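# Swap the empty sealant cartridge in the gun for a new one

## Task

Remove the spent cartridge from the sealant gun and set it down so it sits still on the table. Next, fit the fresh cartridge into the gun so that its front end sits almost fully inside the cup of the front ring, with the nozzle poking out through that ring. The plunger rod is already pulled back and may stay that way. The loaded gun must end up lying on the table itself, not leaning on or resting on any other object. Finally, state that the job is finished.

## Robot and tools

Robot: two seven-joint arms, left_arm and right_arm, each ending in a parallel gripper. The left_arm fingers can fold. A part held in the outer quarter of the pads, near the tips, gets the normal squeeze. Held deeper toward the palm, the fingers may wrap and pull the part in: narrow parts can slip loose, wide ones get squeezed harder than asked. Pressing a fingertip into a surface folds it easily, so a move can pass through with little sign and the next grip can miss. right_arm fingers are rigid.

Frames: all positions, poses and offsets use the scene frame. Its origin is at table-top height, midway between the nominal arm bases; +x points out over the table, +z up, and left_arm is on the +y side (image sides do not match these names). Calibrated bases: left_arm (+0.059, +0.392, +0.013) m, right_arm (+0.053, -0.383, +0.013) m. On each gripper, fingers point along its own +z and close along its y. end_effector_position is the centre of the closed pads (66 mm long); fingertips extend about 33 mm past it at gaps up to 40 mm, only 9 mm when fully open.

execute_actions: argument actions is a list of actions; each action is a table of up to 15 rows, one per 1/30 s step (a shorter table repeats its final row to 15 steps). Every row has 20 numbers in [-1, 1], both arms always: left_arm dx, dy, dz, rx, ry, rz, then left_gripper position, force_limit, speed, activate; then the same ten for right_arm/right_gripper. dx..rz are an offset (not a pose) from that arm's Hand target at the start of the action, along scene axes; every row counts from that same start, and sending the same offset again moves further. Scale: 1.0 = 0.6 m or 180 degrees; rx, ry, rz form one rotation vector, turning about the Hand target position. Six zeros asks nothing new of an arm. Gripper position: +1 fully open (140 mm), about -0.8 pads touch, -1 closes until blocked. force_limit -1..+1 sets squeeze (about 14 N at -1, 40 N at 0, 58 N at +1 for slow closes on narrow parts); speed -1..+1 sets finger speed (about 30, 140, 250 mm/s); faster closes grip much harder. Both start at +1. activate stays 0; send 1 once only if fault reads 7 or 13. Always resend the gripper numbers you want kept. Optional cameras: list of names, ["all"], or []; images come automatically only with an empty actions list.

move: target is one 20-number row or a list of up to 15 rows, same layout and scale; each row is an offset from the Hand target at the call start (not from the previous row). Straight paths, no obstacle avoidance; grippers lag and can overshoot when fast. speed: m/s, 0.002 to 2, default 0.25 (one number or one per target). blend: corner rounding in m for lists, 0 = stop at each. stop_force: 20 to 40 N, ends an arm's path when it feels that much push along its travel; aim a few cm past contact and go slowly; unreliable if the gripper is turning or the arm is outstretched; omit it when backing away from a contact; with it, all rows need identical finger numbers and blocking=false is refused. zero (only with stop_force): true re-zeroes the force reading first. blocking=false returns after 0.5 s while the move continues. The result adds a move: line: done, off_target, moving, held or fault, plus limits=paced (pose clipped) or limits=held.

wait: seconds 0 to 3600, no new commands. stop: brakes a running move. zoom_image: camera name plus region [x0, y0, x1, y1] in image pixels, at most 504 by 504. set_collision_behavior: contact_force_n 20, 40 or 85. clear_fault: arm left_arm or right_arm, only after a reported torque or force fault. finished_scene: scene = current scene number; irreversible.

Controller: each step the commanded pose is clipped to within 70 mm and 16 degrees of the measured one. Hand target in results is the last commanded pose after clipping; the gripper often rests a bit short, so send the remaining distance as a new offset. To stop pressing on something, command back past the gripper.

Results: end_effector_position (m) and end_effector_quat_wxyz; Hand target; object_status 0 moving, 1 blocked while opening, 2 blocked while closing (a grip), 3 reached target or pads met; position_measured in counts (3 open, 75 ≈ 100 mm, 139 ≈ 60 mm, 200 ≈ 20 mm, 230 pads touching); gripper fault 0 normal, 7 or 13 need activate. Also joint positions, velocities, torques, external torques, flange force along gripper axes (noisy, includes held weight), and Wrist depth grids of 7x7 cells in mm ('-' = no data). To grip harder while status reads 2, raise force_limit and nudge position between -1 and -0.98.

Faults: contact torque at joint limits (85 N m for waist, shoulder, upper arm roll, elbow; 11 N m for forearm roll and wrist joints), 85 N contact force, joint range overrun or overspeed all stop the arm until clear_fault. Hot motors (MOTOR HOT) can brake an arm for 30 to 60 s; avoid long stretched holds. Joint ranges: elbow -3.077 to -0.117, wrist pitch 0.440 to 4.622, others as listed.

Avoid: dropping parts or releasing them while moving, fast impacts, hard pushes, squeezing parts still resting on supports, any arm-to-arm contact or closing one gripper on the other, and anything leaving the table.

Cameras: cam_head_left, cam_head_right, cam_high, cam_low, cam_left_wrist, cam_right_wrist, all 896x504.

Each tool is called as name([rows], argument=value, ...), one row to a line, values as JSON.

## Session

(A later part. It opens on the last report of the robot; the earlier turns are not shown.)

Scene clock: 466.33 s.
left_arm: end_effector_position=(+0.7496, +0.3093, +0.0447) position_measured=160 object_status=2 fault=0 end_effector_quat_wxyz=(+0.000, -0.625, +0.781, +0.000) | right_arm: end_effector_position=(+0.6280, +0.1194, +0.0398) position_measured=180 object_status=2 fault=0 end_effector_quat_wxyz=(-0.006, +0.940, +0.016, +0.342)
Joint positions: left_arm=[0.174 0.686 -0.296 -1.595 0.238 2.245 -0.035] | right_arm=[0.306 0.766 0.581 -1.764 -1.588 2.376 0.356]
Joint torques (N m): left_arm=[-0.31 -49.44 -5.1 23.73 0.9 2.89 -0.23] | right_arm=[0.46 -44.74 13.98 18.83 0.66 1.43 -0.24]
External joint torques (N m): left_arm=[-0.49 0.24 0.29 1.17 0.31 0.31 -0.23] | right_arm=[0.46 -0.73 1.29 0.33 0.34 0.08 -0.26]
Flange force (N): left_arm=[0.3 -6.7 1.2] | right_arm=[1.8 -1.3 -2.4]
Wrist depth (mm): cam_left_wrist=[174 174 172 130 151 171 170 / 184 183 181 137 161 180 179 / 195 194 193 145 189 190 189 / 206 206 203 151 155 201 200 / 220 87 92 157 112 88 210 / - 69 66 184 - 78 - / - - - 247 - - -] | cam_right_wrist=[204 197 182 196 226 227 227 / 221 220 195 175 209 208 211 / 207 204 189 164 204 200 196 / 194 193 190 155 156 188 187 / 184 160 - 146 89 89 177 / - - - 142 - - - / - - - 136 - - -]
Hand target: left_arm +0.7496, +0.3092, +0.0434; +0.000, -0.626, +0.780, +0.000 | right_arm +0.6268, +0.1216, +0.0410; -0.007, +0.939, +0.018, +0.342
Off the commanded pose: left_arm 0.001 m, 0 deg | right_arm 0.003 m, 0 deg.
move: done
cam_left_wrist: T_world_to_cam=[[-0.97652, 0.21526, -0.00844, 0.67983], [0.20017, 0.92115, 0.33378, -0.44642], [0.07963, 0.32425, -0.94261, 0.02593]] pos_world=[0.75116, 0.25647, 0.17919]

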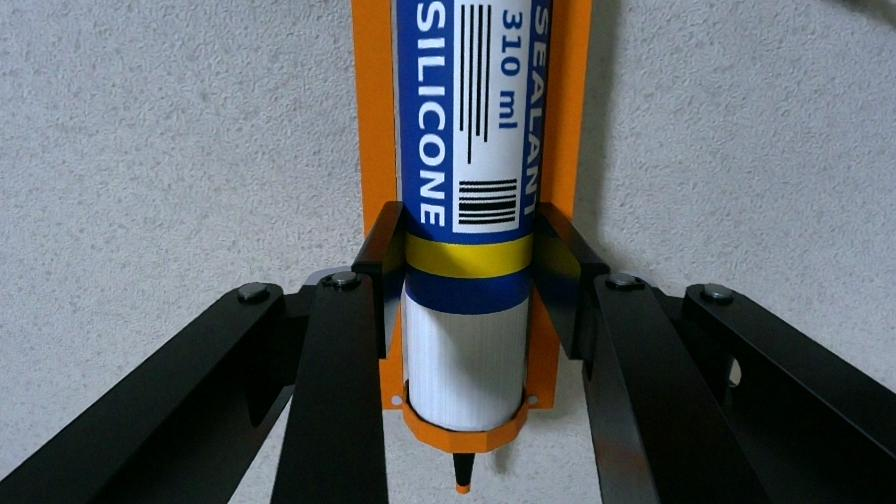

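move(target=[-0.0042,-0.0196,0,0,0,0,-1,-0.1,-1,0, 0,0,0,0,0,0,-1,0,-1,0], speed=0.02, stop_force=20, cameras=["cam_left_wrist","cam_right_wrist"])

Scene clock: 479.90 s.
left_arm: end_effector_position=(+0.7478, +0.3019, +0.0437) position_measured=160 object_status=2 fault=0 end_effector_quat_wxyz=(+0.001, -0.625, +0.781, +0.001) | right_arm: end_effector_position=(+0.6280, +0.1194, +0.0398) position_measured=180 object_status=2 fault=0 end_effector_quat_wxyz=(-0.006, +0.940, +0.016, +0.342)
Joint positions: left_arm=[0.158 0.684 -0.292 -1.599 0.239 2.248 -0.048] | right_arm=[0.306 0.766 0.582 -1.764 -1.588 2.376 0.356]
Joint torques (N m): left_arm=[-2.12 -49.6 -6.75 22.74 0.22 2.87 -0.38] | right_arm=[0.48 -44.86 14.21 19.24 0.2 1.65 -0.22]
External joint torques (N m): left_arm=[-2.37 0.04 -1.5 0.2 -0.36 0.3 -0.38] | right_arm=[0.53 -0.78 1.54 0.7 -0.11 0.3 -0.24]
Flange force (N): left_arm=[3.7 -2.2 0.5] | right_arm=[1.7 -1.6 -1.3]
Wrist depth (mm): cam_left_wrist=[174 172 171 128 151 170 169 / 183 182 179 136 160 179 178 / 193 192 192 144 187 188 188 / 205 205 201 151 155 199 199 / 219 87 92 156 112 88 209 / - 69 66 177 - 78 - / - - - 246 - - -] | cam_right_wrist=[203 196 182 195 229 229 226 / 222 219 195 175 209 209 211 / 207 206 189 164 201 200 199 / 194 193 190 155 185 188 185 / 183 160 - 146 89 89 177 / - - - 142 - - - / - - - 135 - - -]
Hand target: left_arm +0.7471, +0.2975, +0.0434; +0.000, -0.626, +0.780, +0.000 | right_arm +0.6268, +0.1216, +0.0410; -0.007, +0.939, +0.018, +0.342
Off the commanded pose: left_arm 0.005 m, 0 deg | right_arm 0.003 m, 0 deg.
move: off_target (left_arm)
cam_left_wrist: T_world_to_cam=[[-0.97653, 0.21524, -0.00762, 0.67961], [0.20015, 0.92003, 0.33688, -0.43873], [0.07952, 0.32745, -0.94151, 0.02656]] pos_world=[0.74936, 0.24866, 0.17799]
cam_right_wrist: T_world_to_cam=[[0.05048, -0.99871, -0.00593, 0.10009], [-0.94072, -0.04555, -0.33611, 0.61287], [0.33541, 0.02254, -0.9418, -0.02914]] pos_world=[0.58126, 0.12854, 0.17914]

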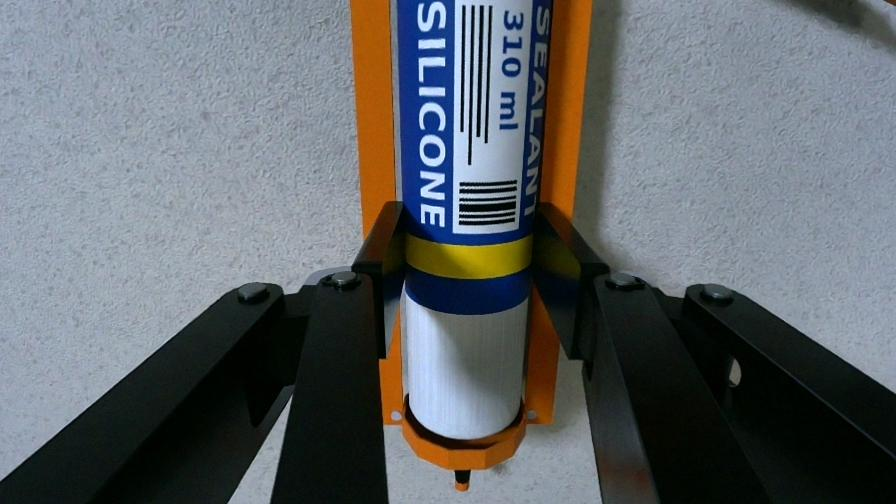

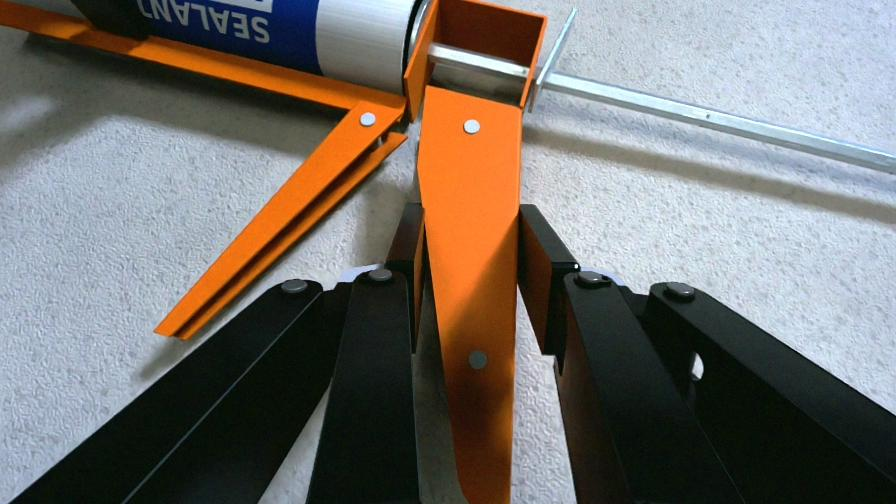

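zoom_image(camera="cam_left_wrist", region=[380, 380, 550, 500])

zoom_image(camera="cam_right_wrist", region=[300, 0, 520, 130])

Scaled by 2.965.

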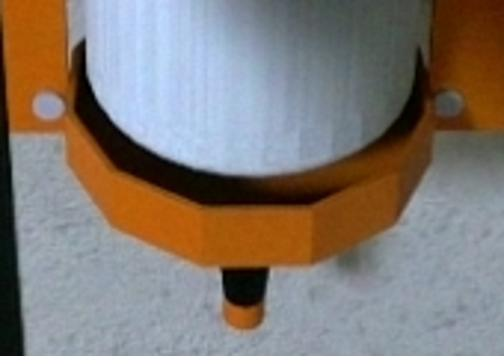

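Scaled by 2.291.

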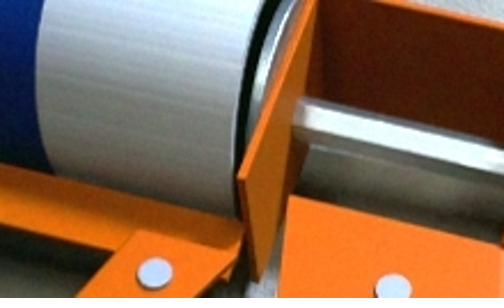

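move(target=[0.0030,0.0162,0.0092,-0.02717,0.00577,0,-1,-0.1,-1,0, 0,0,0,0,0,0,-1,0,-1,0], speed=0.03, cameras=["cam_left_wrist"])

zoom_image(camera="cam_left_wrist", region=[380, 380, 550, 500])

Scene clock: 498.67 s.
left_arm: end_effector_position=(+0.7494, +0.3067, +0.0493) position_measured=160 object_status=2 fault=0 end_effector_quat_wxyz=(-0.032, -0.628, +0.777, -0.028) | right_arm: end_effector_position=(+0.6280, +0.1194, +0.0398) position_measured=180 object_status=2 fault=0 end_effector_quat_wxyz=(-0.006, +0.940, +0.016, +0.342)
Joint positions: left_arm=[0.252 0.696 -0.362 -1.586 0.184 2.233 0.019] | right_arm=[0.306 0.766 0.582 -1.764 -1.588 2.376 0.356]
Joint velocities: left_arm=[0 0.001 0 -0.001 0.001 -0.001 0.005] | right_arm=[within noise]
Joint torques (N m): left_arm=[0.91 -49.11 -7 24.64 0.73 2.42 0.33] | right_arm=[0.59 -44.68 14.24 18.94 0.4 1.63 -0.22]
External joint torques (N m): left_arm=[0.67 0.34 -0.26 2.16 0.18 -0.15 0.33] | right_arm=[0.72 -0.56 1.6 0.33 0.09 0.28 -0.24]
Flange force (N): left_arm=[-2.8 -11.8 -0.6] | right_arm=[1.3 -1.6 -1.8]
Wrist depth (mm): cam_left_wrist=[184 184 182 130 161 180 179 / 193 192 192 137 168 188 186 / 202 201 198 145 194 196 194 / 210 209 205 151 154 204 203 / 219 87 92 159 112 88 210 / - 69 66 173 - 78 - / - - - 239 - - -] | cam_right_wrist=[206 197 179 196 226 229 227 / 221 218 195 176 209 209 212 / 210 206 189 164 201 200 196 / 194 193 190 155 185 192 187 / 183 160 - 146 89 89 177 / - - - 142 - - - / - - - 135 - - -]
Hand target: left_arm +0.7489, +0.3072, +0.0489; -0.033, -0.626, +0.779, -0.027 | right_arm +0.6268, +0.1216, +0.0410; -0.007, +0.939, +0.018, +0.342
Off the commanded pose: left_arm 0.001 m, 0 deg | right_arm 0.003 m, 0 deg.
move: done
cam_left_wrist: T_world_to_cam=[[-0.97855, 0.20569, -0.01119, 0.68478], [0.1962, 0.94717, 0.25372, -0.44659], [0.06278, 0.24608, -0.96721, 0.06888]] pos_world=[0.75338, 0.26519, 0.18759]

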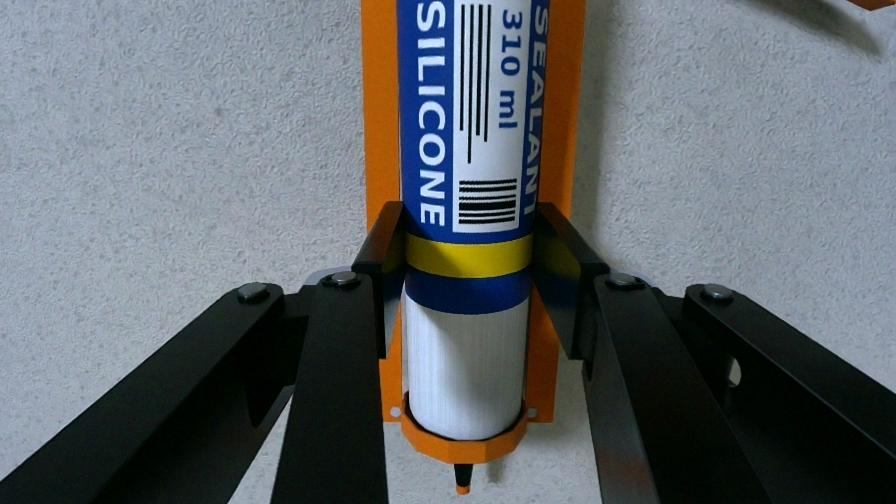

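Scaled by 2.965.

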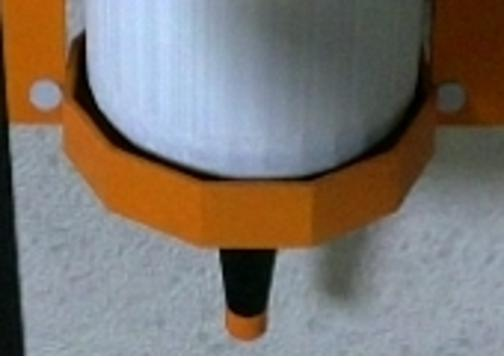

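move([
  [0.0009,0.0041,0.009,-0.02717,0.00577,0,-1,-0.1,-1,0, 0,0,0,0,0,0,-1,0,-1,0],
  [0.0017,0.0080,0.0172,-0.05434,0.01155,0,-1,-0.1,-1,0, 0,0,0,0,0,0,-1,0,-1,0],
], speed=0.03, cameras=["cam_left_wrist","cam_right_wrist"])

zoom_image(camera="cam_left_wrist", region=[380, 380, 550, 500])

Scene clock: 517.03 s.
left_arm: end_effector_position=(+0.7511, +0.3129, +0.0601) position_measured=160 object_status=2 fault=0 end_effector_quat_wxyz=(-0.098, -0.624, +0.771, -0.082) | right_arm: end_effector_position=(+0.6280, +0.1195, +0.0398) position_measured=180 object_status=2 fault=0 end_effector_quat_wxyz=(-0.006, +0.940, +0.016, +0.342)
Joint positions: left_arm=[0.42 0.749 -0.496 -1.532 0.094 2.168 0.144] | right_arm=[0.306 0.766 0.582 -1.764 -1.588 2.376 0.356]
Joint velocities: left_arm=[-0.002 0 0 -0.001 -0.001 -0.002 0.006] | right_arm=[within noise]
Joint torques (N m): left_arm=[0.41 -48.18 -10.39 23.72 0.45 2.18 0.26] | right_arm=[0.47 -44.71 13.95 18.86 0.54 1.62 -0.26]
External joint torques (N m): left_arm=[0.2 0.73 -0.58 1.9 0.04 -0.2 0.25] | right_arm=[0.37 -0.55 1.15 0.3 0.22 0.26 -0.27]
Flange force (N): left_arm=[-3.1 -12.1 -0.7] | right_arm=[1.6 -1.0 -1.7]
Wrist depth (mm): cam_left_wrist=[209 207 206 132 203 202 202 / 212 210 210 138 186 206 206 / 216 215 213 145 188 210 208 / 219 219 216 151 155 212 211 / 223 82 92 159 112 88 214 / - 69 66 178 - 78 - / - - - 227 - - -] | cam_right_wrist=[211 201 230 196 226 229 227 / 222 220 195 176 209 208 211 / 207 206 186 164 201 200 196 / 194 193 188 155 185 188 187 / 184 160 - 146 89 89 177 / - - - 142 - - - / - - - 135 - - -]
Hand target: left_arm +0.7499, +0.3120, +0.0592; -0.101, -0.621, +0.773, -0.082 | right_arm +0.6268, +0.1216, +0.0410; -0.007, +0.939, +0.018, +0.342
Off the commanded pose: left_arm 0.002 m, 0 deg | right_arm 0.003 m, 0 deg.
move: done
cam_left_wrist: T_world_to_cam=[[-0.97917, 0.20272, -0.01159, 0.68672], [0.20106, 0.97597, 0.08398, -0.45802], [0.02834, 0.0799, -0.9964, 0.15734]] pos_world=[0.76005, 0.29523, 0.2032]
cam_right_wrist: T_world_to_cam=[[0.05048, -0.99871, -0.00593, 0.1001], [-0.94072, -0.04555, -0.33611, 0.61281], [0.33541, 0.02254, -0.9418, -0.02901]] pos_world=[0.58116, 0.12854, 0.17924]

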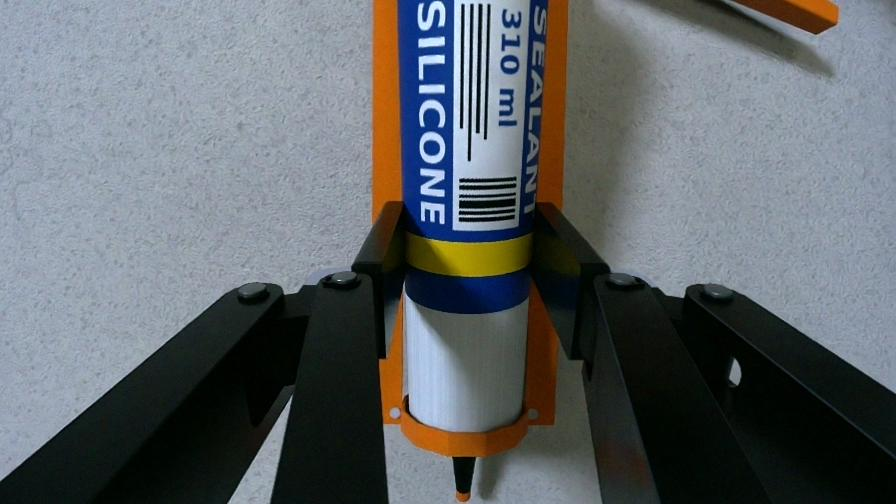

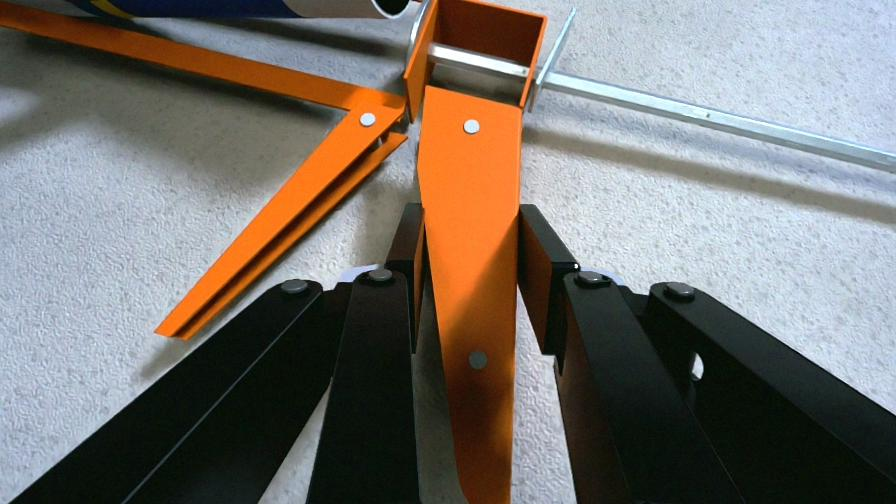

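Scaled by 2.965.

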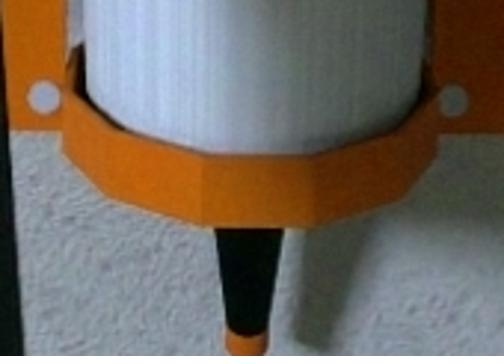

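move([
  [-0.0236,-0.1112,0.0262,0,0,0,-1,-0.1,-1,0, 0,0,0,0,0,0,-1,0,-1,0],
  [-0.0287,-0.135,0.198,0,0,0,-1,-0.1,-1,0, 0,0,0,0,0,0,-1,0,-1,0],
], speed=[0.06,0.12], blend=[0.01,0], cameras=["cam_left_wrist","cam_high"])

Scene clock: 526.87 s.
left_arm: end_effector_position=(+0.7332, +0.2323, +0.1770) position_measured=160 object_status=2 fault=0 end_effector_quat_wxyz=(-0.099, -0.619, +0.775, -0.083) | right_arm: end_effector_position=(+0.6279, +0.1194, +0.0397) position_measured=180 object_status=2 fault=0 end_effector_quat_wxyz=(-0.006, +0.940, +0.016, +0.342)
Joint positions: left_arm=[0.341 0.569 -0.538 -1.516 0.023 2.01 0.041] | right_arm=[0.306 0.766 0.582 -1.764 -1.588 2.376 0.356]
Joint velocities: left_arm=[0 -0.001 0 0 0 -0.005 -0.004] | right_arm=[within noise]
Joint torques (N m): left_arm=[-0.21 -46.22 -8.47 25.74 0.2 2.44 -0.29] | right_arm=[0.53 -44.89 14.17 19.11 0.34 1.6 -0.21]
External joint torques (N m): left_arm=[-0.26 -0.69 -0.03 2.38 -0.14 -0.01 -0.3] | right_arm=[0.45 -0.67 1.36 0.53 0.02 0.23 -0.23]
Flange force (N): left_arm=[0.3 -11.1 -3.7] | right_arm=[1.6 -1.4 -1.4]
Wrist depth (mm): cam_left_wrist=[322 320 320 130 283 284 214 / 326 323 323 136 314 319 318 / 332 329 328 144 321 323 321 / 337 336 332 151 155 329 327 / 345 82 92 157 128 88 329 / - 69 66 - - 78 - / - - - 349 - - -] | cam_right_wrist=[231 235 234 196 227 229 231 / 221 219 195 174 197 208 210 / 207 206 186 164 201 200 196 / 194 192 192 155 185 188 187 / 184 159 - 146 89 89 177 / - - - 142 - - - / - - - 135 - - -]
Hand target: left_arm +0.7327, +0.2310, +0.1780; -0.101, -0.621, +0.773, -0.082 | right_arm +0.6268, +0.1216, +0.0410; -0.007, +0.939, +0.018, +0.342
Off the commanded pose: left_arm 0.002 m, 0 deg | right_arm 0.003 m, 0 deg.
move: done
cam_left_wrist: T_world_to_cam=[[-0.97646, 0.21535, -0.01227, 0.68206], [0.21367, 0.9735, 0.08145, -0.39377], [0.02949, 0.07691, -0.9966, 0.28071]] pos_world=[0.74186, 0.21487, 0.3202]
Images, in order (width x height): cam_high 896x504, cam_left_wrist 896x504.

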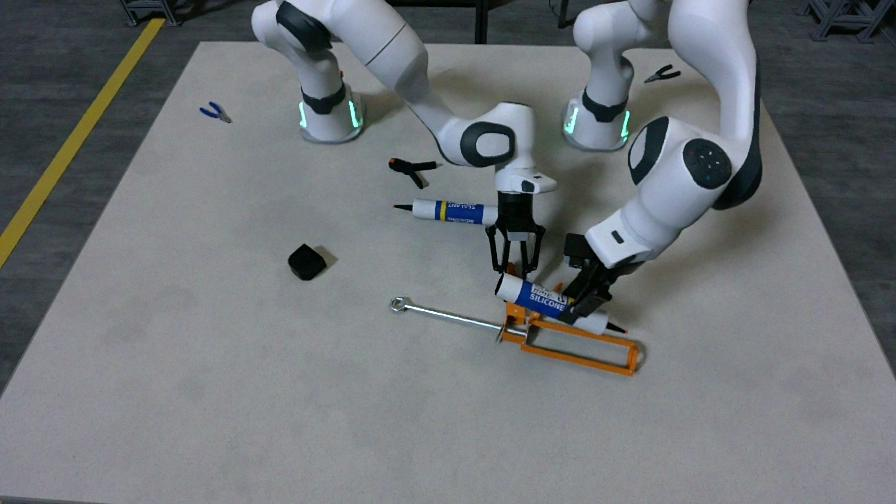

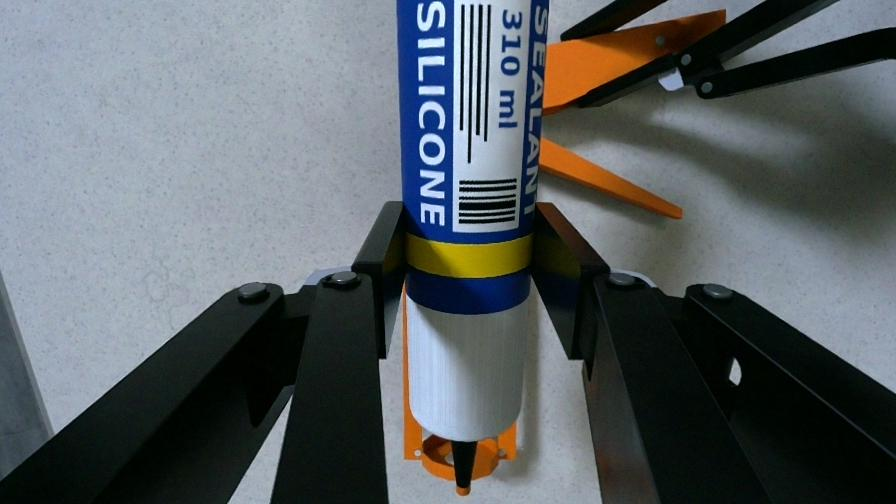

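move([
  [-0.055,0.2167,0.033,0.03,-0.0064,0,-1,-0.1,-1,0, 0,0,0,0,0,0,-1,0,-1,0],
  [-0.388,0.2817,0.0,0.0587,-0.0125,0,-1,-0.1,-1,0, 0,0,0,0,0,0,-1,0,-1,0],
  [-0.388,0.2817,-0.15,0.0587,-0.0125,0,-1,-0.1,-1,0, 0,0,0,0,0,0,-1,0,-1,0],
], speed=[0.2,0.25,0.15], blend=[0.04,0.03,0], cameras=["cam_left_wrist","cam_high"])

Scene clock: 537.63 s.
left_arm: end_effector_position=(+0.4984, +0.3996, +0.0879) position_measured=160 object_status=2 fault=0 end_effector_quat_wxyz=(-0.030, -0.626, +0.779, -0.022) | right_arm: end_effector_position=(+0.6279, +0.1194, +0.0397) position_measured=180 object_status=2 fault=0 end_effector_quat_wxyz=(-0.006, +0.940, +0.016, +0.342)
Joint positions: left_arm=[0.601 -0.071 -0.509 -2.561 -0.17 2.47 0.399] | right_arm=[0.306 0.766 0.582 -1.764 -1.588 2.376 0.356]
Joint velocities: left_arm=[0 0 0 0 0.001 0.004 -0.001] | right_arm=[within noise]
Joint torques (N m): left_arm=[0.11 -21.84 1.01 21.88 0.96 2.85 -0.01] | right_arm=[0.45 -44.87 14.21 19.1 0.33 1.59 -0.23]
External joint torques (N m): left_arm=[0.04 0.6 0.07 1.94 0.5 0.4 -0.02] | right_arm=[0.4 -0.7 1.42 0.51 0.01 0.22 -0.25]
Flange force (N): left_arm=[-2.9 -8.6 2.1] | right_arm=[1.6 -1.2 -1.7]
Wrist depth (mm): cam_left_wrist=[212 212 211 130 209 210 208 / 222 221 220 136 217 219 218 / 233 231 231 144 228 228 227 / 242 243 237 152 155 239 239 / 256 82 92 160 128 88 248 / - 69 66 179 - 78 - / - - - 281 - - -] | cam_right_wrist=[231 235 233 197 226 229 227 / 221 218 195 175 209 208 211 / 207 202 189 164 201 199 196 / 194 192 192 155 185 188 187 / 183 159 - 146 89 89 177 / - - - 142 - - - / - - - 135 - - -]
Hand target: left_arm +0.4999, +0.4000, +0.0880; -0.028, -0.626, +0.779, -0.023 | right_arm +0.6268, +0.1216, +0.0410; -0.007, +0.939, +0.018, +0.342
Off the commanded pose: left_arm 0.002 m, 0 deg | right_arm 0.003 m, 0 deg.
move: done
cam_left_wrist: T_world_to_cam=[[-0.97752, 0.21075, -0.00597, 0.4175], [0.20178, 0.94338, 0.26328, -0.49722], [0.06112, 0.25616, -0.9647, 0.09576]] pos_world=[0.50259, 0.35655, 0.22578]
Images, in order (width x height): cam_high 896x504, cam_left_wrist 896x504.

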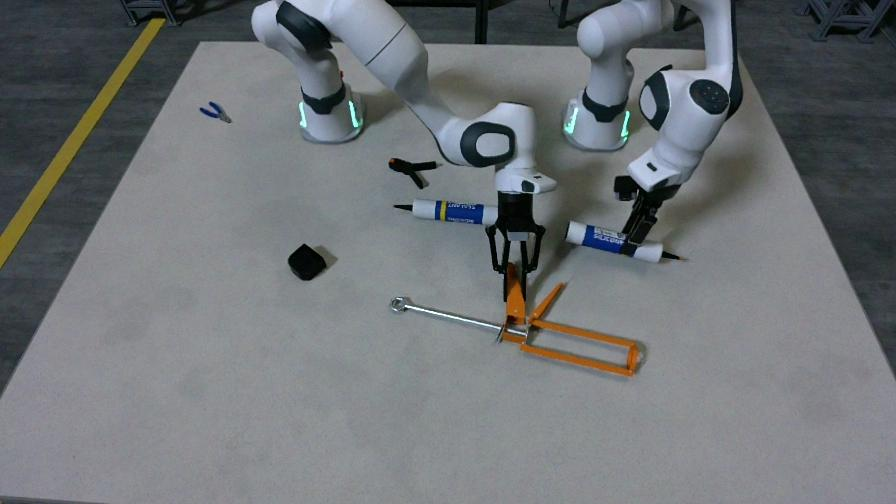

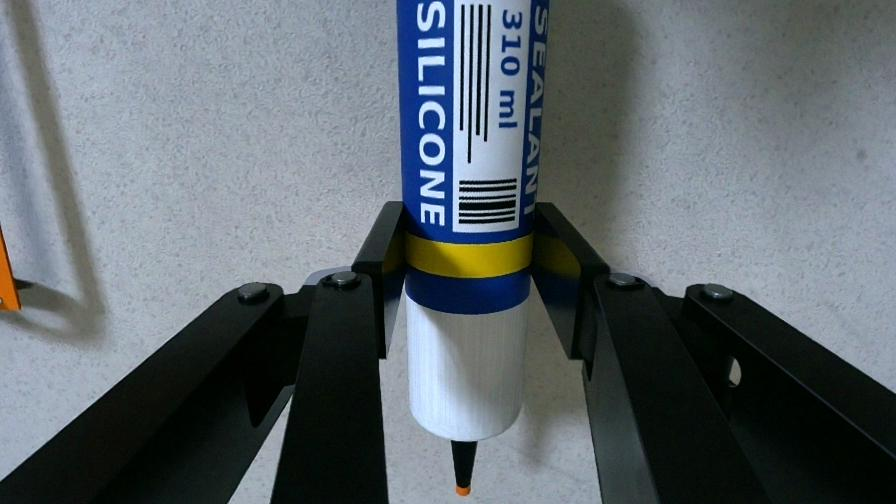

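move(target=[0,0,-0.1,0,0,0,-1,-0.1,-1,0, 0,0,0,0,0,0,-1,0,-1,0], speed=0.03, stop_force=20)

Scene clock: 544.07 s.
left_arm: end_effector_position=(+0.5053, +0.4000, +0.0490) position_measured=160 object_status=2 fault=0 end_effector_quat_wxyz=(-0.021, -0.622, +0.782, -0.026) | right_arm: end_effector_position=(+0.6279, +0.1194, +0.0397) position_measured=180 object_status=2 fault=0 end_effector_quat_wxyz=(-0.006, +0.940, +0.016, +0.342)
Joint positions: left_arm=[0.601 0.047 -0.506 -2.573 -0.086 2.608 0.35] | right_arm=[0.306 0.766 0.582 -1.764 -1.588 2.376 0.356]
Joint torques (N m): left_arm=[0.35 -18.26 0.26 16.17 0.95 2.55 -0.35] | right_arm=[0.51 -44.83 14.17 19.12 0.32 1.6 -0.26]
External joint torques (N m): left_arm=[0.29 6.48 0.78 -2.19 0.52 0.04 -0.35] | right_arm=[0.4 -0.69 1.33 0.53 0.01 0.23 -0.28]
Flange force (N): left_arm=[-5.0 -12.1 22.0] | right_arm=[1.7 -1.3 -1.5]
Wrist depth (mm): cam_left_wrist=[178 178 177 132 172 172 171 / 186 186 184 138 180 180 178 / 196 194 193 145 189 189 188 / 205 205 201 151 155 198 197 / - 87 92 156 112 88 204 / - 69 66 171 - 78 - / - - - 237 - - -] | cam_right_wrist=[230 235 234 197 226 229 227 / 221 221 195 176 209 208 211 / 207 206 189 164 202 200 196 / 194 192 192 155 185 188 187 / 183 159 - 146 89 89 177 / - - - 142 - - - / - - - 135 - - -]
Hand target: left_arm +0.4997, +0.3999, +0.0429; -0.028, -0.626, +0.779, -0.023 (not the last commanded pose) | right_arm +0.6268, +0.1216, +0.0410; -0.007, +0.939, +0.018, +0.342
Off the commanded pose: left_arm 0.022 m, 1 deg | right_arm 0.003 m, 0 deg.
move: contact (left_arm)

move([
  [0.0118,0,0.0095,0,0,0,-1,-0.1,-1,0, 0.0018,-0.0037,-0.0022,0,0,0,-1,0,-1,0],
  [0.0118,0,0.0095,0,0,0,0.0,-0.1,-0.8,0, 0.0018,-0.0037,-0.0022,0,0,0,-0.08,0,-0.8,0],
  [0.0118,0,0.2,0,0,0,0.0,-0.1,-0.8,0, -0.105,-0.0087,0.126,0,0,0,-0.08,0,-0.8,0],
], speed=[0.03,0.03,0.12], cameras=["cam_left_wrist","cam_high","cam_right_wrist"])

Scene clock: 551.97 s.
left_arm: end_effector_position=(+0.5069, +0.4003, +0.1618) position_measured=129 object_status=3 fault=0 end_effector_quat_wxyz=(-0.028, -0.628, +0.777, -0.023) | right_arm: end_effector_position=(+0.5629, +0.1182, +0.1159) position_measured=139 object_status=3 fault=0 end_effector_quat_wxyz=(-0.010, +0.940, +0.017, +0.342)
Joint positions: left_arm=[0.587 -0.21 -0.48 -2.471 -0.214 2.253 0.42] | right_arm=[0.27 0.514 0.68 -1.969 -1.436 2.355 0.343]
Joint velocities: left_arm=[0 0.002 -0.001 0 0 -0.004 0.005] | right_arm=[within noise]
Joint torques (N m): left_arm=[-0.18 -20.87 2.91 24.12 0.45 2.33 0.32] | right_arm=[-0.64 -37.91 10.83 20.15 0.72 1.14 -0.49]
External joint torques (N m): left_arm=[-0.23 -0.49 0.34 1.82 -0.09 -0.12 0.32] | right_arm=[-0.75 -1.21 0.55 0.24 0.43 -0.27 -0.5]
Flange force (N): left_arm=[-1.3 -2.8 -3.8] | right_arm=[2.9 2.2 -4.8]
Wrist depth (mm): cam_left_wrist=[278 280 279 241 276 276 274 / 289 292 290 249 290 288 287 / 308 307 304 264 301 302 300 / 315 320 156 321 144 314 316 / 336 83 87 333 327 88 324 / - 70 343 350 349 70 66 / - - 372 373 - - 64] | cam_right_wrist=[341 330 335 308 331 325 323 / 317 316 310 272 296 305 302 / 298 299 288 283 288 285 277 / 278 272 249 267 154 267 267 / 263 - 96 255 115 86 251 / - - - 244 243 - - / - - - 231 231 - -]
Hand target: left_arm +0.5068, +0.3999, +0.1629; -0.028, -0.626, +0.779, -0.023 | right_arm +0.5638, +0.1164, +0.1166; -0.007, +0.939, +0.018, +0.342
Off the commanded pose: left_arm 0.001 m, 0 deg | right_arm 0.002 m, 0 deg.
move: done
cam_left_wrist: T_world_to_cam=[[-0.97862, 0.2055, -0.00851, 0.42913], [0.19589, 0.94387, 0.26597, -0.51676], [0.06269, 0.25861, -0.96394, 0.16432]] pos_world=[0.51088, 0.35707, 0.29949]
cam_right_wrist: T_world_to_cam=[[0.05564, -0.99838, -0.01193, 0.10044], [-0.94059, -0.04841, -0.33608, 0.57742], [0.33496, 0.02992, -0.94176, 0.06381]] pos_world=[0.51615, 0.12632, 0.25535]
Images, in order (width x height): cam_high 896x504, cam_left_wrist 896x504, cam_right_wrist 896x504.

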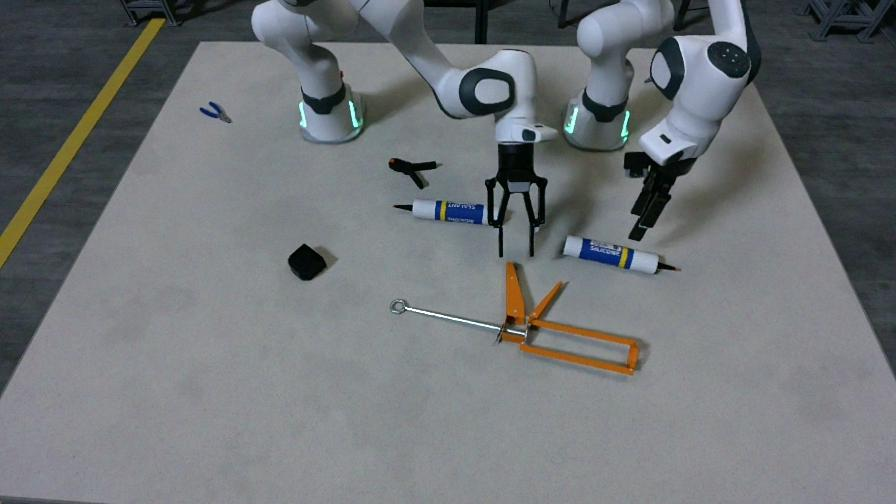

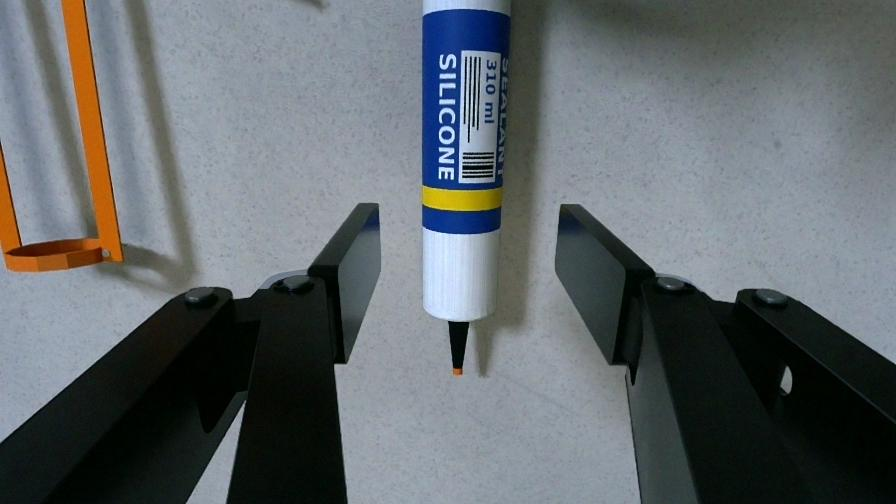

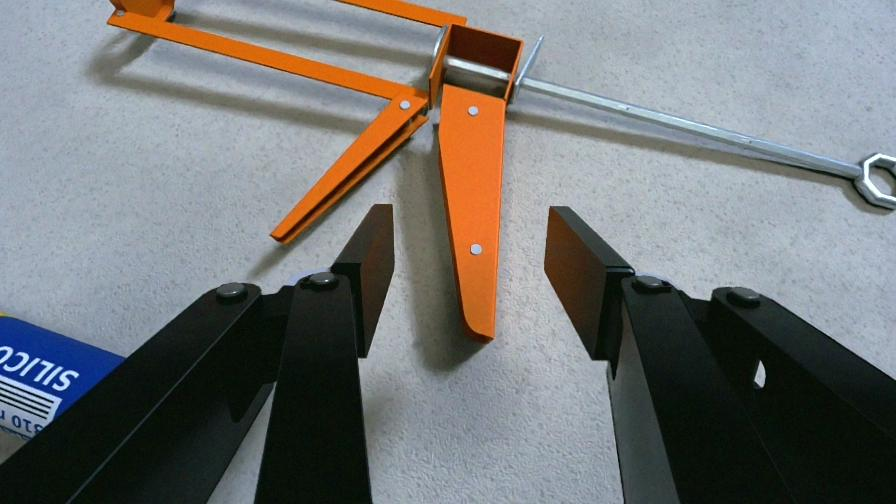

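move(target=[0,0,0.15,0.0228,-0.0049,0,0.1,0,0,0, -0.105,-0.777,0.223,0,0,0,-0.08,0,0,0], speed=0.3)

move(target=[-0.186,-0.70,0,0,0,-0.9544,0.1,0,0,0, 0,0,0,0,0,0,-0.08,0,0,0], speed=0.4, cameras=["cam_left_wrist","cam_high"])

Scene clock: 579.20 s.
left_arm: end_effector_position=(+0.5069, +0.3995, +0.2518) position_measured=117 object_status=3 fault=0 end_effector_quat_wxyz=(-0.001, -0.625, +0.781, -0.001) | right_arm: end_effector_position=(+0.5005, -0.3490, +0.2497) position_measured=139 object_status=3 fault=0 end_effector_quat_wxyz=(-0.008, +0.939, +0.016, +0.342)
Joint positions: left_arm=[0.587 -0.358 -0.482 -2.355 -0.185 2.029 0.389] | right_arm=[0.453 -0.868 -0.603 -2.983 -1.125 2.751 -0.755]
Joint velocities: left_arm=[within noise] | right_arm=[-0.001 0 -0.001 -0.001 0 -0.002 -0.007]
Joint torques (N m): left_arm=[0.12 -16.99 4.38 25.98 1.19 2.42 -0.25] | right_arm=[0.18 -3.32 6.24 22.53 1.32 2.85 -0.4]
External joint torques (N m): left_arm=[-0.01 -0.23 -0.2 2.12 0.53 -0.11 -0.25] | right_arm=[0.14 -1.84 -0.2 1.58 0.08 -0.3 -0.42]
Flange force (N): left_arm=[-1.0 -6.5 -4.3] | right_arm=[2.2 3.7 -12.7]
Wrist depth (mm): cam_left_wrist=[351 355 355 323 351 351 352 / 376 370 371 339 373 369 368 / 391 394 395 369 389 392 388 / 419 421 143 415 138 414 411 / - 87 107 445 436 90 426 / - 71 471 471 473 66 68 / - - 509 509 504 - 67] | cam_right_wrist=[524 520 520 532 509 - 545 / 473 479 482 475 470 - 466 / 446 443 457 445 449 439 458 / 423 423 127 - 133 421 423 / 403 - 94 379 115 86 399 / - - - 375 - - - / - - - - - - -]
Hand target: left_arm +0.5068, +0.3999, +0.2529; +0.000, -0.626, +0.780, +0.000 | right_arm +0.5008, -0.3498, +0.2504; -0.007, +0.939, +0.018, +0.342
Off the commanded pose: left_arm 0.001 m, 0 deg | right_arm 0.001 m, 0 deg.
move: done

Scene clock: 584.53 s.
left_arm: end_effector_position=(+0.3955, -0.0204, +0.2533) position_measured=117 object_status=3 fault=0 end_effector_quat_wxyz=(+0.001, +0.731, +0.683, +0.001) | right_arm: end_effector_position=(+0.5005, -0.3490, +0.2497) position_measured=139 object_status=3 fault=0 end_effector_quat_wxyz=(-0.008, +0.939, +0.017, +0.342)
Joint positions: left_arm=[-0.482 -0.067 -0.352 -2.089 -0.024 2.028 2.341] | right_arm=[0.453 -0.868 -0.603 -2.983 -1.125 2.751 -0.757]
Joint velocities: left_arm=[0 0.001 0 0 -0.001 0 0.005] | right_arm=[within noise]
Joint torques (N m): left_arm=[0.13 -27.3 0.71 26.3 0.73 2.34 0.33] | right_arm=[-0.01 -3.24 6.44 22.47 1.34 2.82 -0.38]
External joint torques (N m): left_arm=[0.04 0.94 -0.06 2.02 -0.08 -0.12 0.33] | right_arm=[-0.05 -1.71 -0.01 1.38 0.1 -0.36 -0.4]
Flange force (N): left_arm=[-6.6 7.0 -3.2] | right_arm=[1.5 3.1 -12.5]
Wrist depth (mm): cam_left_wrist=[354 351 355 325 356 360 362 / 368 374 373 345 379 378 380 / 389 391 393 388 398 400 399 / 410 414 143 416 157 419 427 / - 87 107 450 440 90 439 / - 71 469 480 480 66 68 / - - 510 507 520 - 67] | cam_right_wrist=[550 524 551 516 502 - - / 472 472 490 500 498 473 478 / 447 449 448 440 440 455 451 / 413 431 128 425 143 415 421 / 398 - 96 394 115 86 397 / - - - 375 - - - / - - - 353 - - -]
Hand target: left_arm +0.3952, -0.0201, +0.2529; +0.000, +0.733, +0.680, +0.000 | right_arm +0.5008, -0.3498, +0.2504; -0.007, +0.939, +0.018, +0.342
Off the commanded pose: left_arm 0.001 m, 0 deg | right_arm 0.001 m, 0 deg.
move: done
cam_left_wrist: T_world_to_cam=[[0.99789, -0.06469, -0.00515, -0.38067], [-0.05924, -0.94039, 0.3349, -0.07711], [-0.02651, -0.33389, -0.94224, 0.38612]] pos_world=[0.38554, 0.03178, 0.38768]
Images, in order (width x height): cam_high 896x504, cam_left_wrist 896x504.

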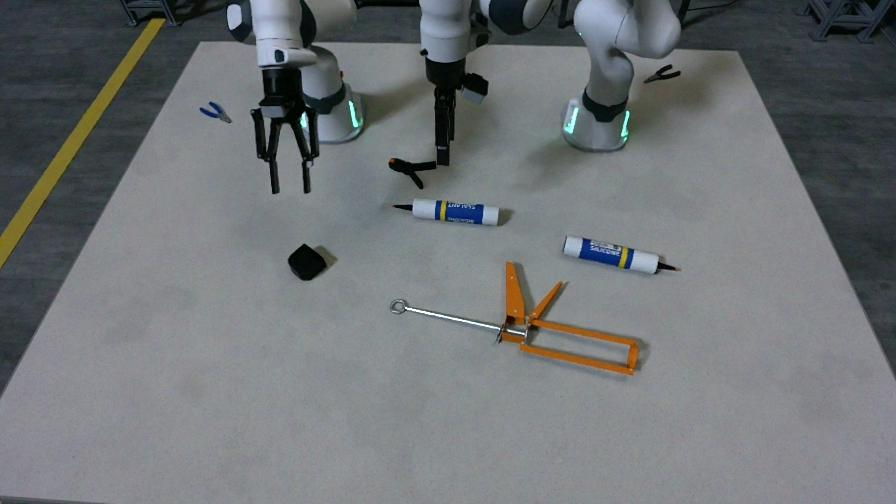

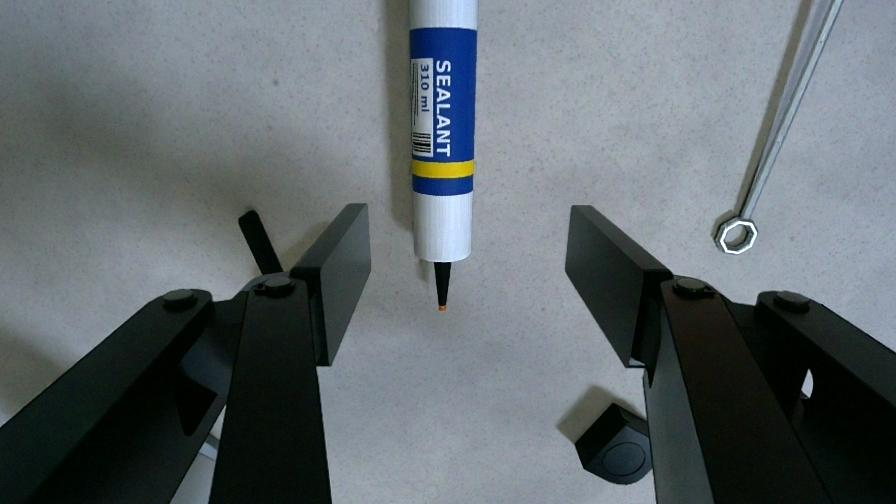

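move(target=[-0.012,0.0008,-0.25,0,0,0,0.0,0,0,0, 0,0,0,0,0,0,-0.08,0,0,0], speed=0.15, cameras=["cam_left_wrist"])

zoom_image(camera="cam_left_wrist", region=[320, 150, 620, 350])

Scene clock: 600.83 s.
left_arm: end_effector_position=(+0.3873, -0.0189, +0.1032) position_measured=129 object_status=3 fault=0 end_effector_quat_wxyz=(-0.001, +0.735, +0.678, -0.001) | right_arm: end_effector_position=(+0.5005, -0.3490, +0.2497) position_measured=139 object_status=3 fault=0 end_effector_quat_wxyz=(-0.008, +0.939, +0.017, +0.342)
Joint positions: left_arm=[-0.493 0.125 -0.357 -2.284 0.062 2.398 2.281] | right_arm=[0.453 -0.868 -0.603 -2.983 -1.125 2.751 -0.757]
Joint velocities: left_arm=[0.001 0 0 0 0 0.003 -0.007] | right_arm=[within noise]
Joint torques (N m): left_arm=[0.03 -30.94 -1.17 23.05 1.11 2.77 -0.34] | right_arm=[-0.05 -3.22 6.42 22.42 1.33 2.82 -0.38]
External joint torques (N m): left_arm=[-0.04 0.8 -0.02 1.77 0.51 0.33 -0.34] | right_arm=[-0.05 -1.72 0.02 1.41 0.08 -0.34 -0.4]
Flange force (N): left_arm=[-7.2 5.6 2.1] | right_arm=[1.5 3.1 -12.4]
Wrist depth (mm): cam_left_wrist=[219 220 221 178 222 222 224 / 230 231 234 191 234 235 235 / 243 245 245 202 247 249 250 / 258 259 156 214 168 264 265 / 270 83 87 240 271 88 275 / - 71 293 295 299 70 66 / - - 317 317 317 - 64] | cam_right_wrist=[520 553 - - - 531 515 / 461 483 482 482 - 471 481 / 448 445 459 450 462 447 - / - 429 126 421 132 418 413 / - - 96 389 115 86 397 / - - - 378 - - - / - - - 352 - - -]
Hand target: left_arm +0.3880, -0.0196, +0.1029; +0.000, +0.733, +0.680, +0.000 | right_arm +0.5008, -0.3498, +0.2504; -0.007, +0.939, +0.018, +0.342
Off the commanded pose: left_arm 0.001 m, 0 deg | right_arm 0.001 m, 0 deg.
move: done
cam_left_wrist: T_world_to_cam=[[0.99702, -0.07627, -0.01135, -0.37238], [-0.06813, -0.94027, 0.33355, -0.02236], [-0.03611, -0.33178, -0.94266, 0.24884]] pos_world=[0.37874, 0.03313, 0.23781]

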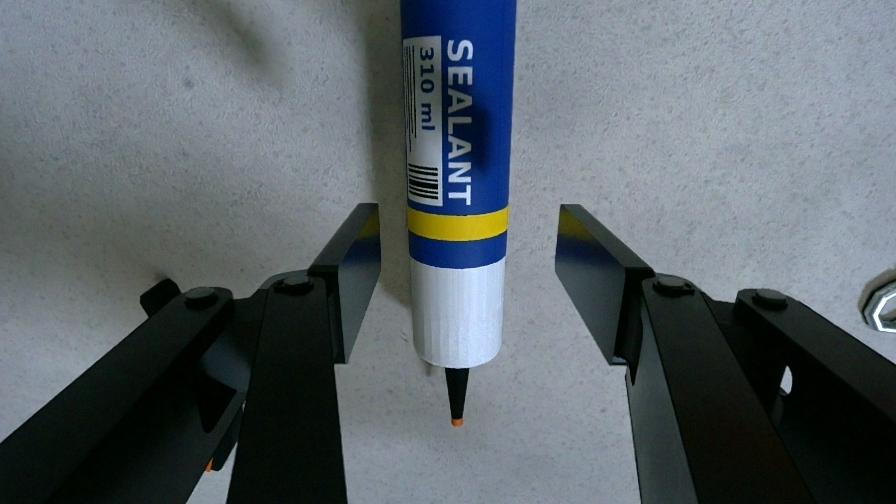

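Scaled by 1.680.

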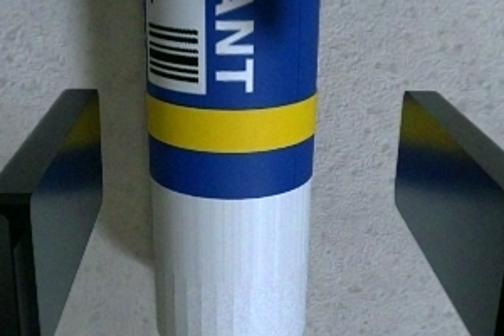

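move(target=[-0.0028,0.0002,-0.0885,0,0,0.0033,0.0,0,0,0, 0,0,0,0,0,0,-0.08,0,0,0], speed=0.1, cameras=["cam_left_wrist"])

move(target=[0,0,0,0,0,0,-1,0,-1,0, 0,0,0,0,0,0,-0.08,0,0,0], speed=0.1, cameras=["cam_left_wrist"])

Scene clock: 613.70 s.
left_arm: end_effector_position=(+0.3856, -0.0189, +0.0501) position_measured=129 object_status=3 fault=0 end_effector_quat_wxyz=(-0.001, +0.731, +0.682, -0.001) | right_arm: end_effector_position=(+0.5005, -0.3490, +0.2497) position_measured=139 object_status=3 fault=0 end_effector_quat_wxyz=(-0.008, +0.939, +0.017, +0.342)
Joint positions: left_arm=[-0.514 0.235 -0.332 -2.307 0.128 2.523 2.223] | right_arm=[0.453 -0.868 -0.603 -2.983 -1.125 2.751 -0.757]
Joint velocities: left_arm=[-0.001 0 0 0 0.001 0.002 -0.006] | right_arm=[within noise]
Joint torques (N m): left_arm=[-0.35 -33.4 -1.71 21.32 1.03 2.68 -0.22] | right_arm=[-0.08 -3.23 6.46 22.43 1.33 2.82 -0.39]
External joint torques (N m): left_arm=[-0.4 0.24 0.36 1.83 0.52 0.26 -0.22] | right_arm=[-0.12 -1.64 0.02 1.43 0.09 -0.35 -0.41]
Flange force (N): left_arm=[-6.3 4.6 2.2] | right_arm=[1.6 3.1 -11.9]
Wrist depth (mm): cam_left_wrist=[171 173 173 130 172 174 175 / 181 182 182 138 183 184 184 / 191 191 191 146 193 195 195 / 203 203 157 154 160 205 207 / - 83 87 166 175 88 216 / - 71 229 171 235 70 66 / - - 249 250 251 - 64] | cam_right_wrist=[519 518 503 518 519 498 535 / 461 472 485 480 485 481 - / 453 450 444 446 452 449 - / 423 414 128 411 129 443 420 / 402 - 94 389 115 86 394 / - - - 372 376 - - / - - - 355 - - -]
Hand target: left_arm +0.3863, -0.0195, +0.0498; +0.000, +0.729, +0.684, +0.000 | right_arm +0.5008, -0.3498, +0.2504; -0.007, +0.939, +0.018, +0.342
Off the commanded pose: left_arm 0.001 m, 0 deg | right_arm 0.001 m, 0 deg.
move: done
cam_left_wrist: T_world_to_cam=[[0.99775, -0.06609, -0.01145, -0.3714], [-0.0585, -0.94093, 0.3335, -0.00841], [-0.03281, -0.33208, -0.94268, 0.19737]] pos_world=[0.37655, 0.03308, 0.18461]

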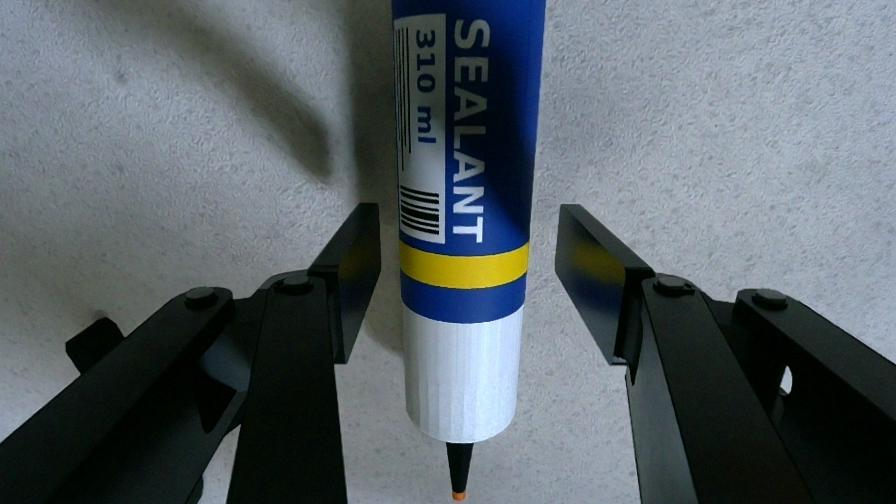

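Scene clock: 614.93 s.
left_arm: end_effector_position=(+0.3860, -0.0193, +0.0504) position_measured=163 object_status=2 fault=0 end_effector_quat_wxyz=(-0.001, +0.731, +0.683, -0.001) | right_arm: end_effector_position=(+0.5005, -0.3490, +0.2497) position_measured=139 object_status=3 fault=0 end_effector_quat_wxyz=(-0.008, +0.939, +0.017, +0.342)
Joint positions: left_arm=[-0.514 0.235 -0.332 -2.307 0.129 2.523 2.22] | right_arm=[0.453 -0.868 -0.603 -2.983 -1.125 2.751 -0.757]
Joint torques (N m): left_arm=[-0.08 -32.1 -1.81 20.83 0.98 2.73 -0.25] | right_arm=[-0.06 -3.17 6.42 22.42 1.34 2.81 -0.4]
External joint torques (N m): left_arm=[-0.09 1.61 0.29 1.31 0.47 0.31 -0.25] | right_arm=[-0.15 -1.65 -0.08 1.42 0.1 -0.37 -0.42]
Flange force (N): left_arm=[-7.1 5.6 5.2] | right_arm=[1.5 3.4 -12.0]
Wrist depth (mm): cam_left_wrist=[172 172 173 131 172 176 175 / 181 182 182 138 182 184 185 / 192 192 193 147 194 196 196 / 202 203 202 154 152 207 208 / 212 87 92 165 125 88 218 / - 73 66 174 - 78 - / - - - 251 - - -] | cam_right_wrist=[- 525 - 498 502 - - / - 444 502 481 490 477 485 / 450 449 451 449 - 447 449 / 422 419 128 423 133 417 425 / 400 - 94 401 115 86 387 / - - - 366 - - - / - - - 355 - - -]
Hand target: left_arm +0.3863, -0.0195, +0.0498; +0.000, +0.729, +0.684, +0.000 | right_arm +0.5008, -0.3498, +0.2504; -0.007, +0.939, +0.018, +0.342
Off the commanded pose: left_arm 0.001 m, 0 deg | right_arm 0.001 m, 0 deg.
move: done
cam_left_wrist: T_world_to_cam=[[0.9979, -0.06392, -0.01038, -0.37194], [-0.05678, -0.94077, 0.33426, -0.00958], [-0.03113, -0.33297, -0.94242, 0.1969]] pos_world=[0.37675, 0.03278, 0.1849]

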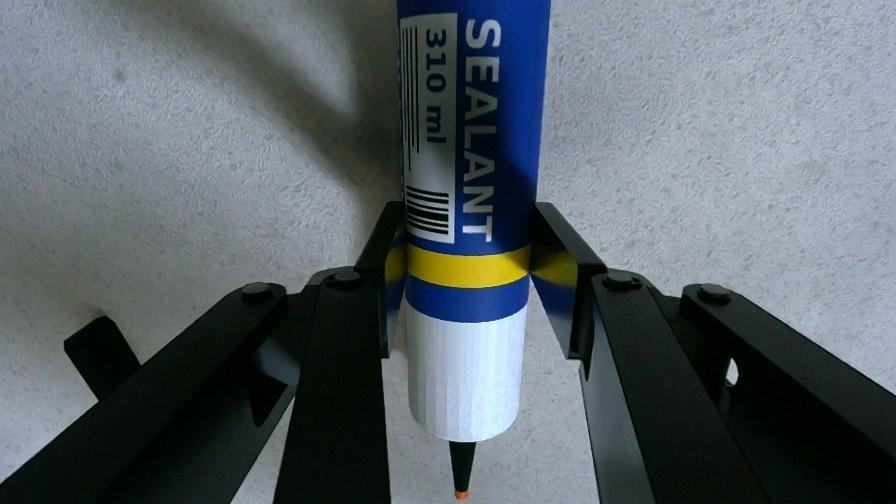

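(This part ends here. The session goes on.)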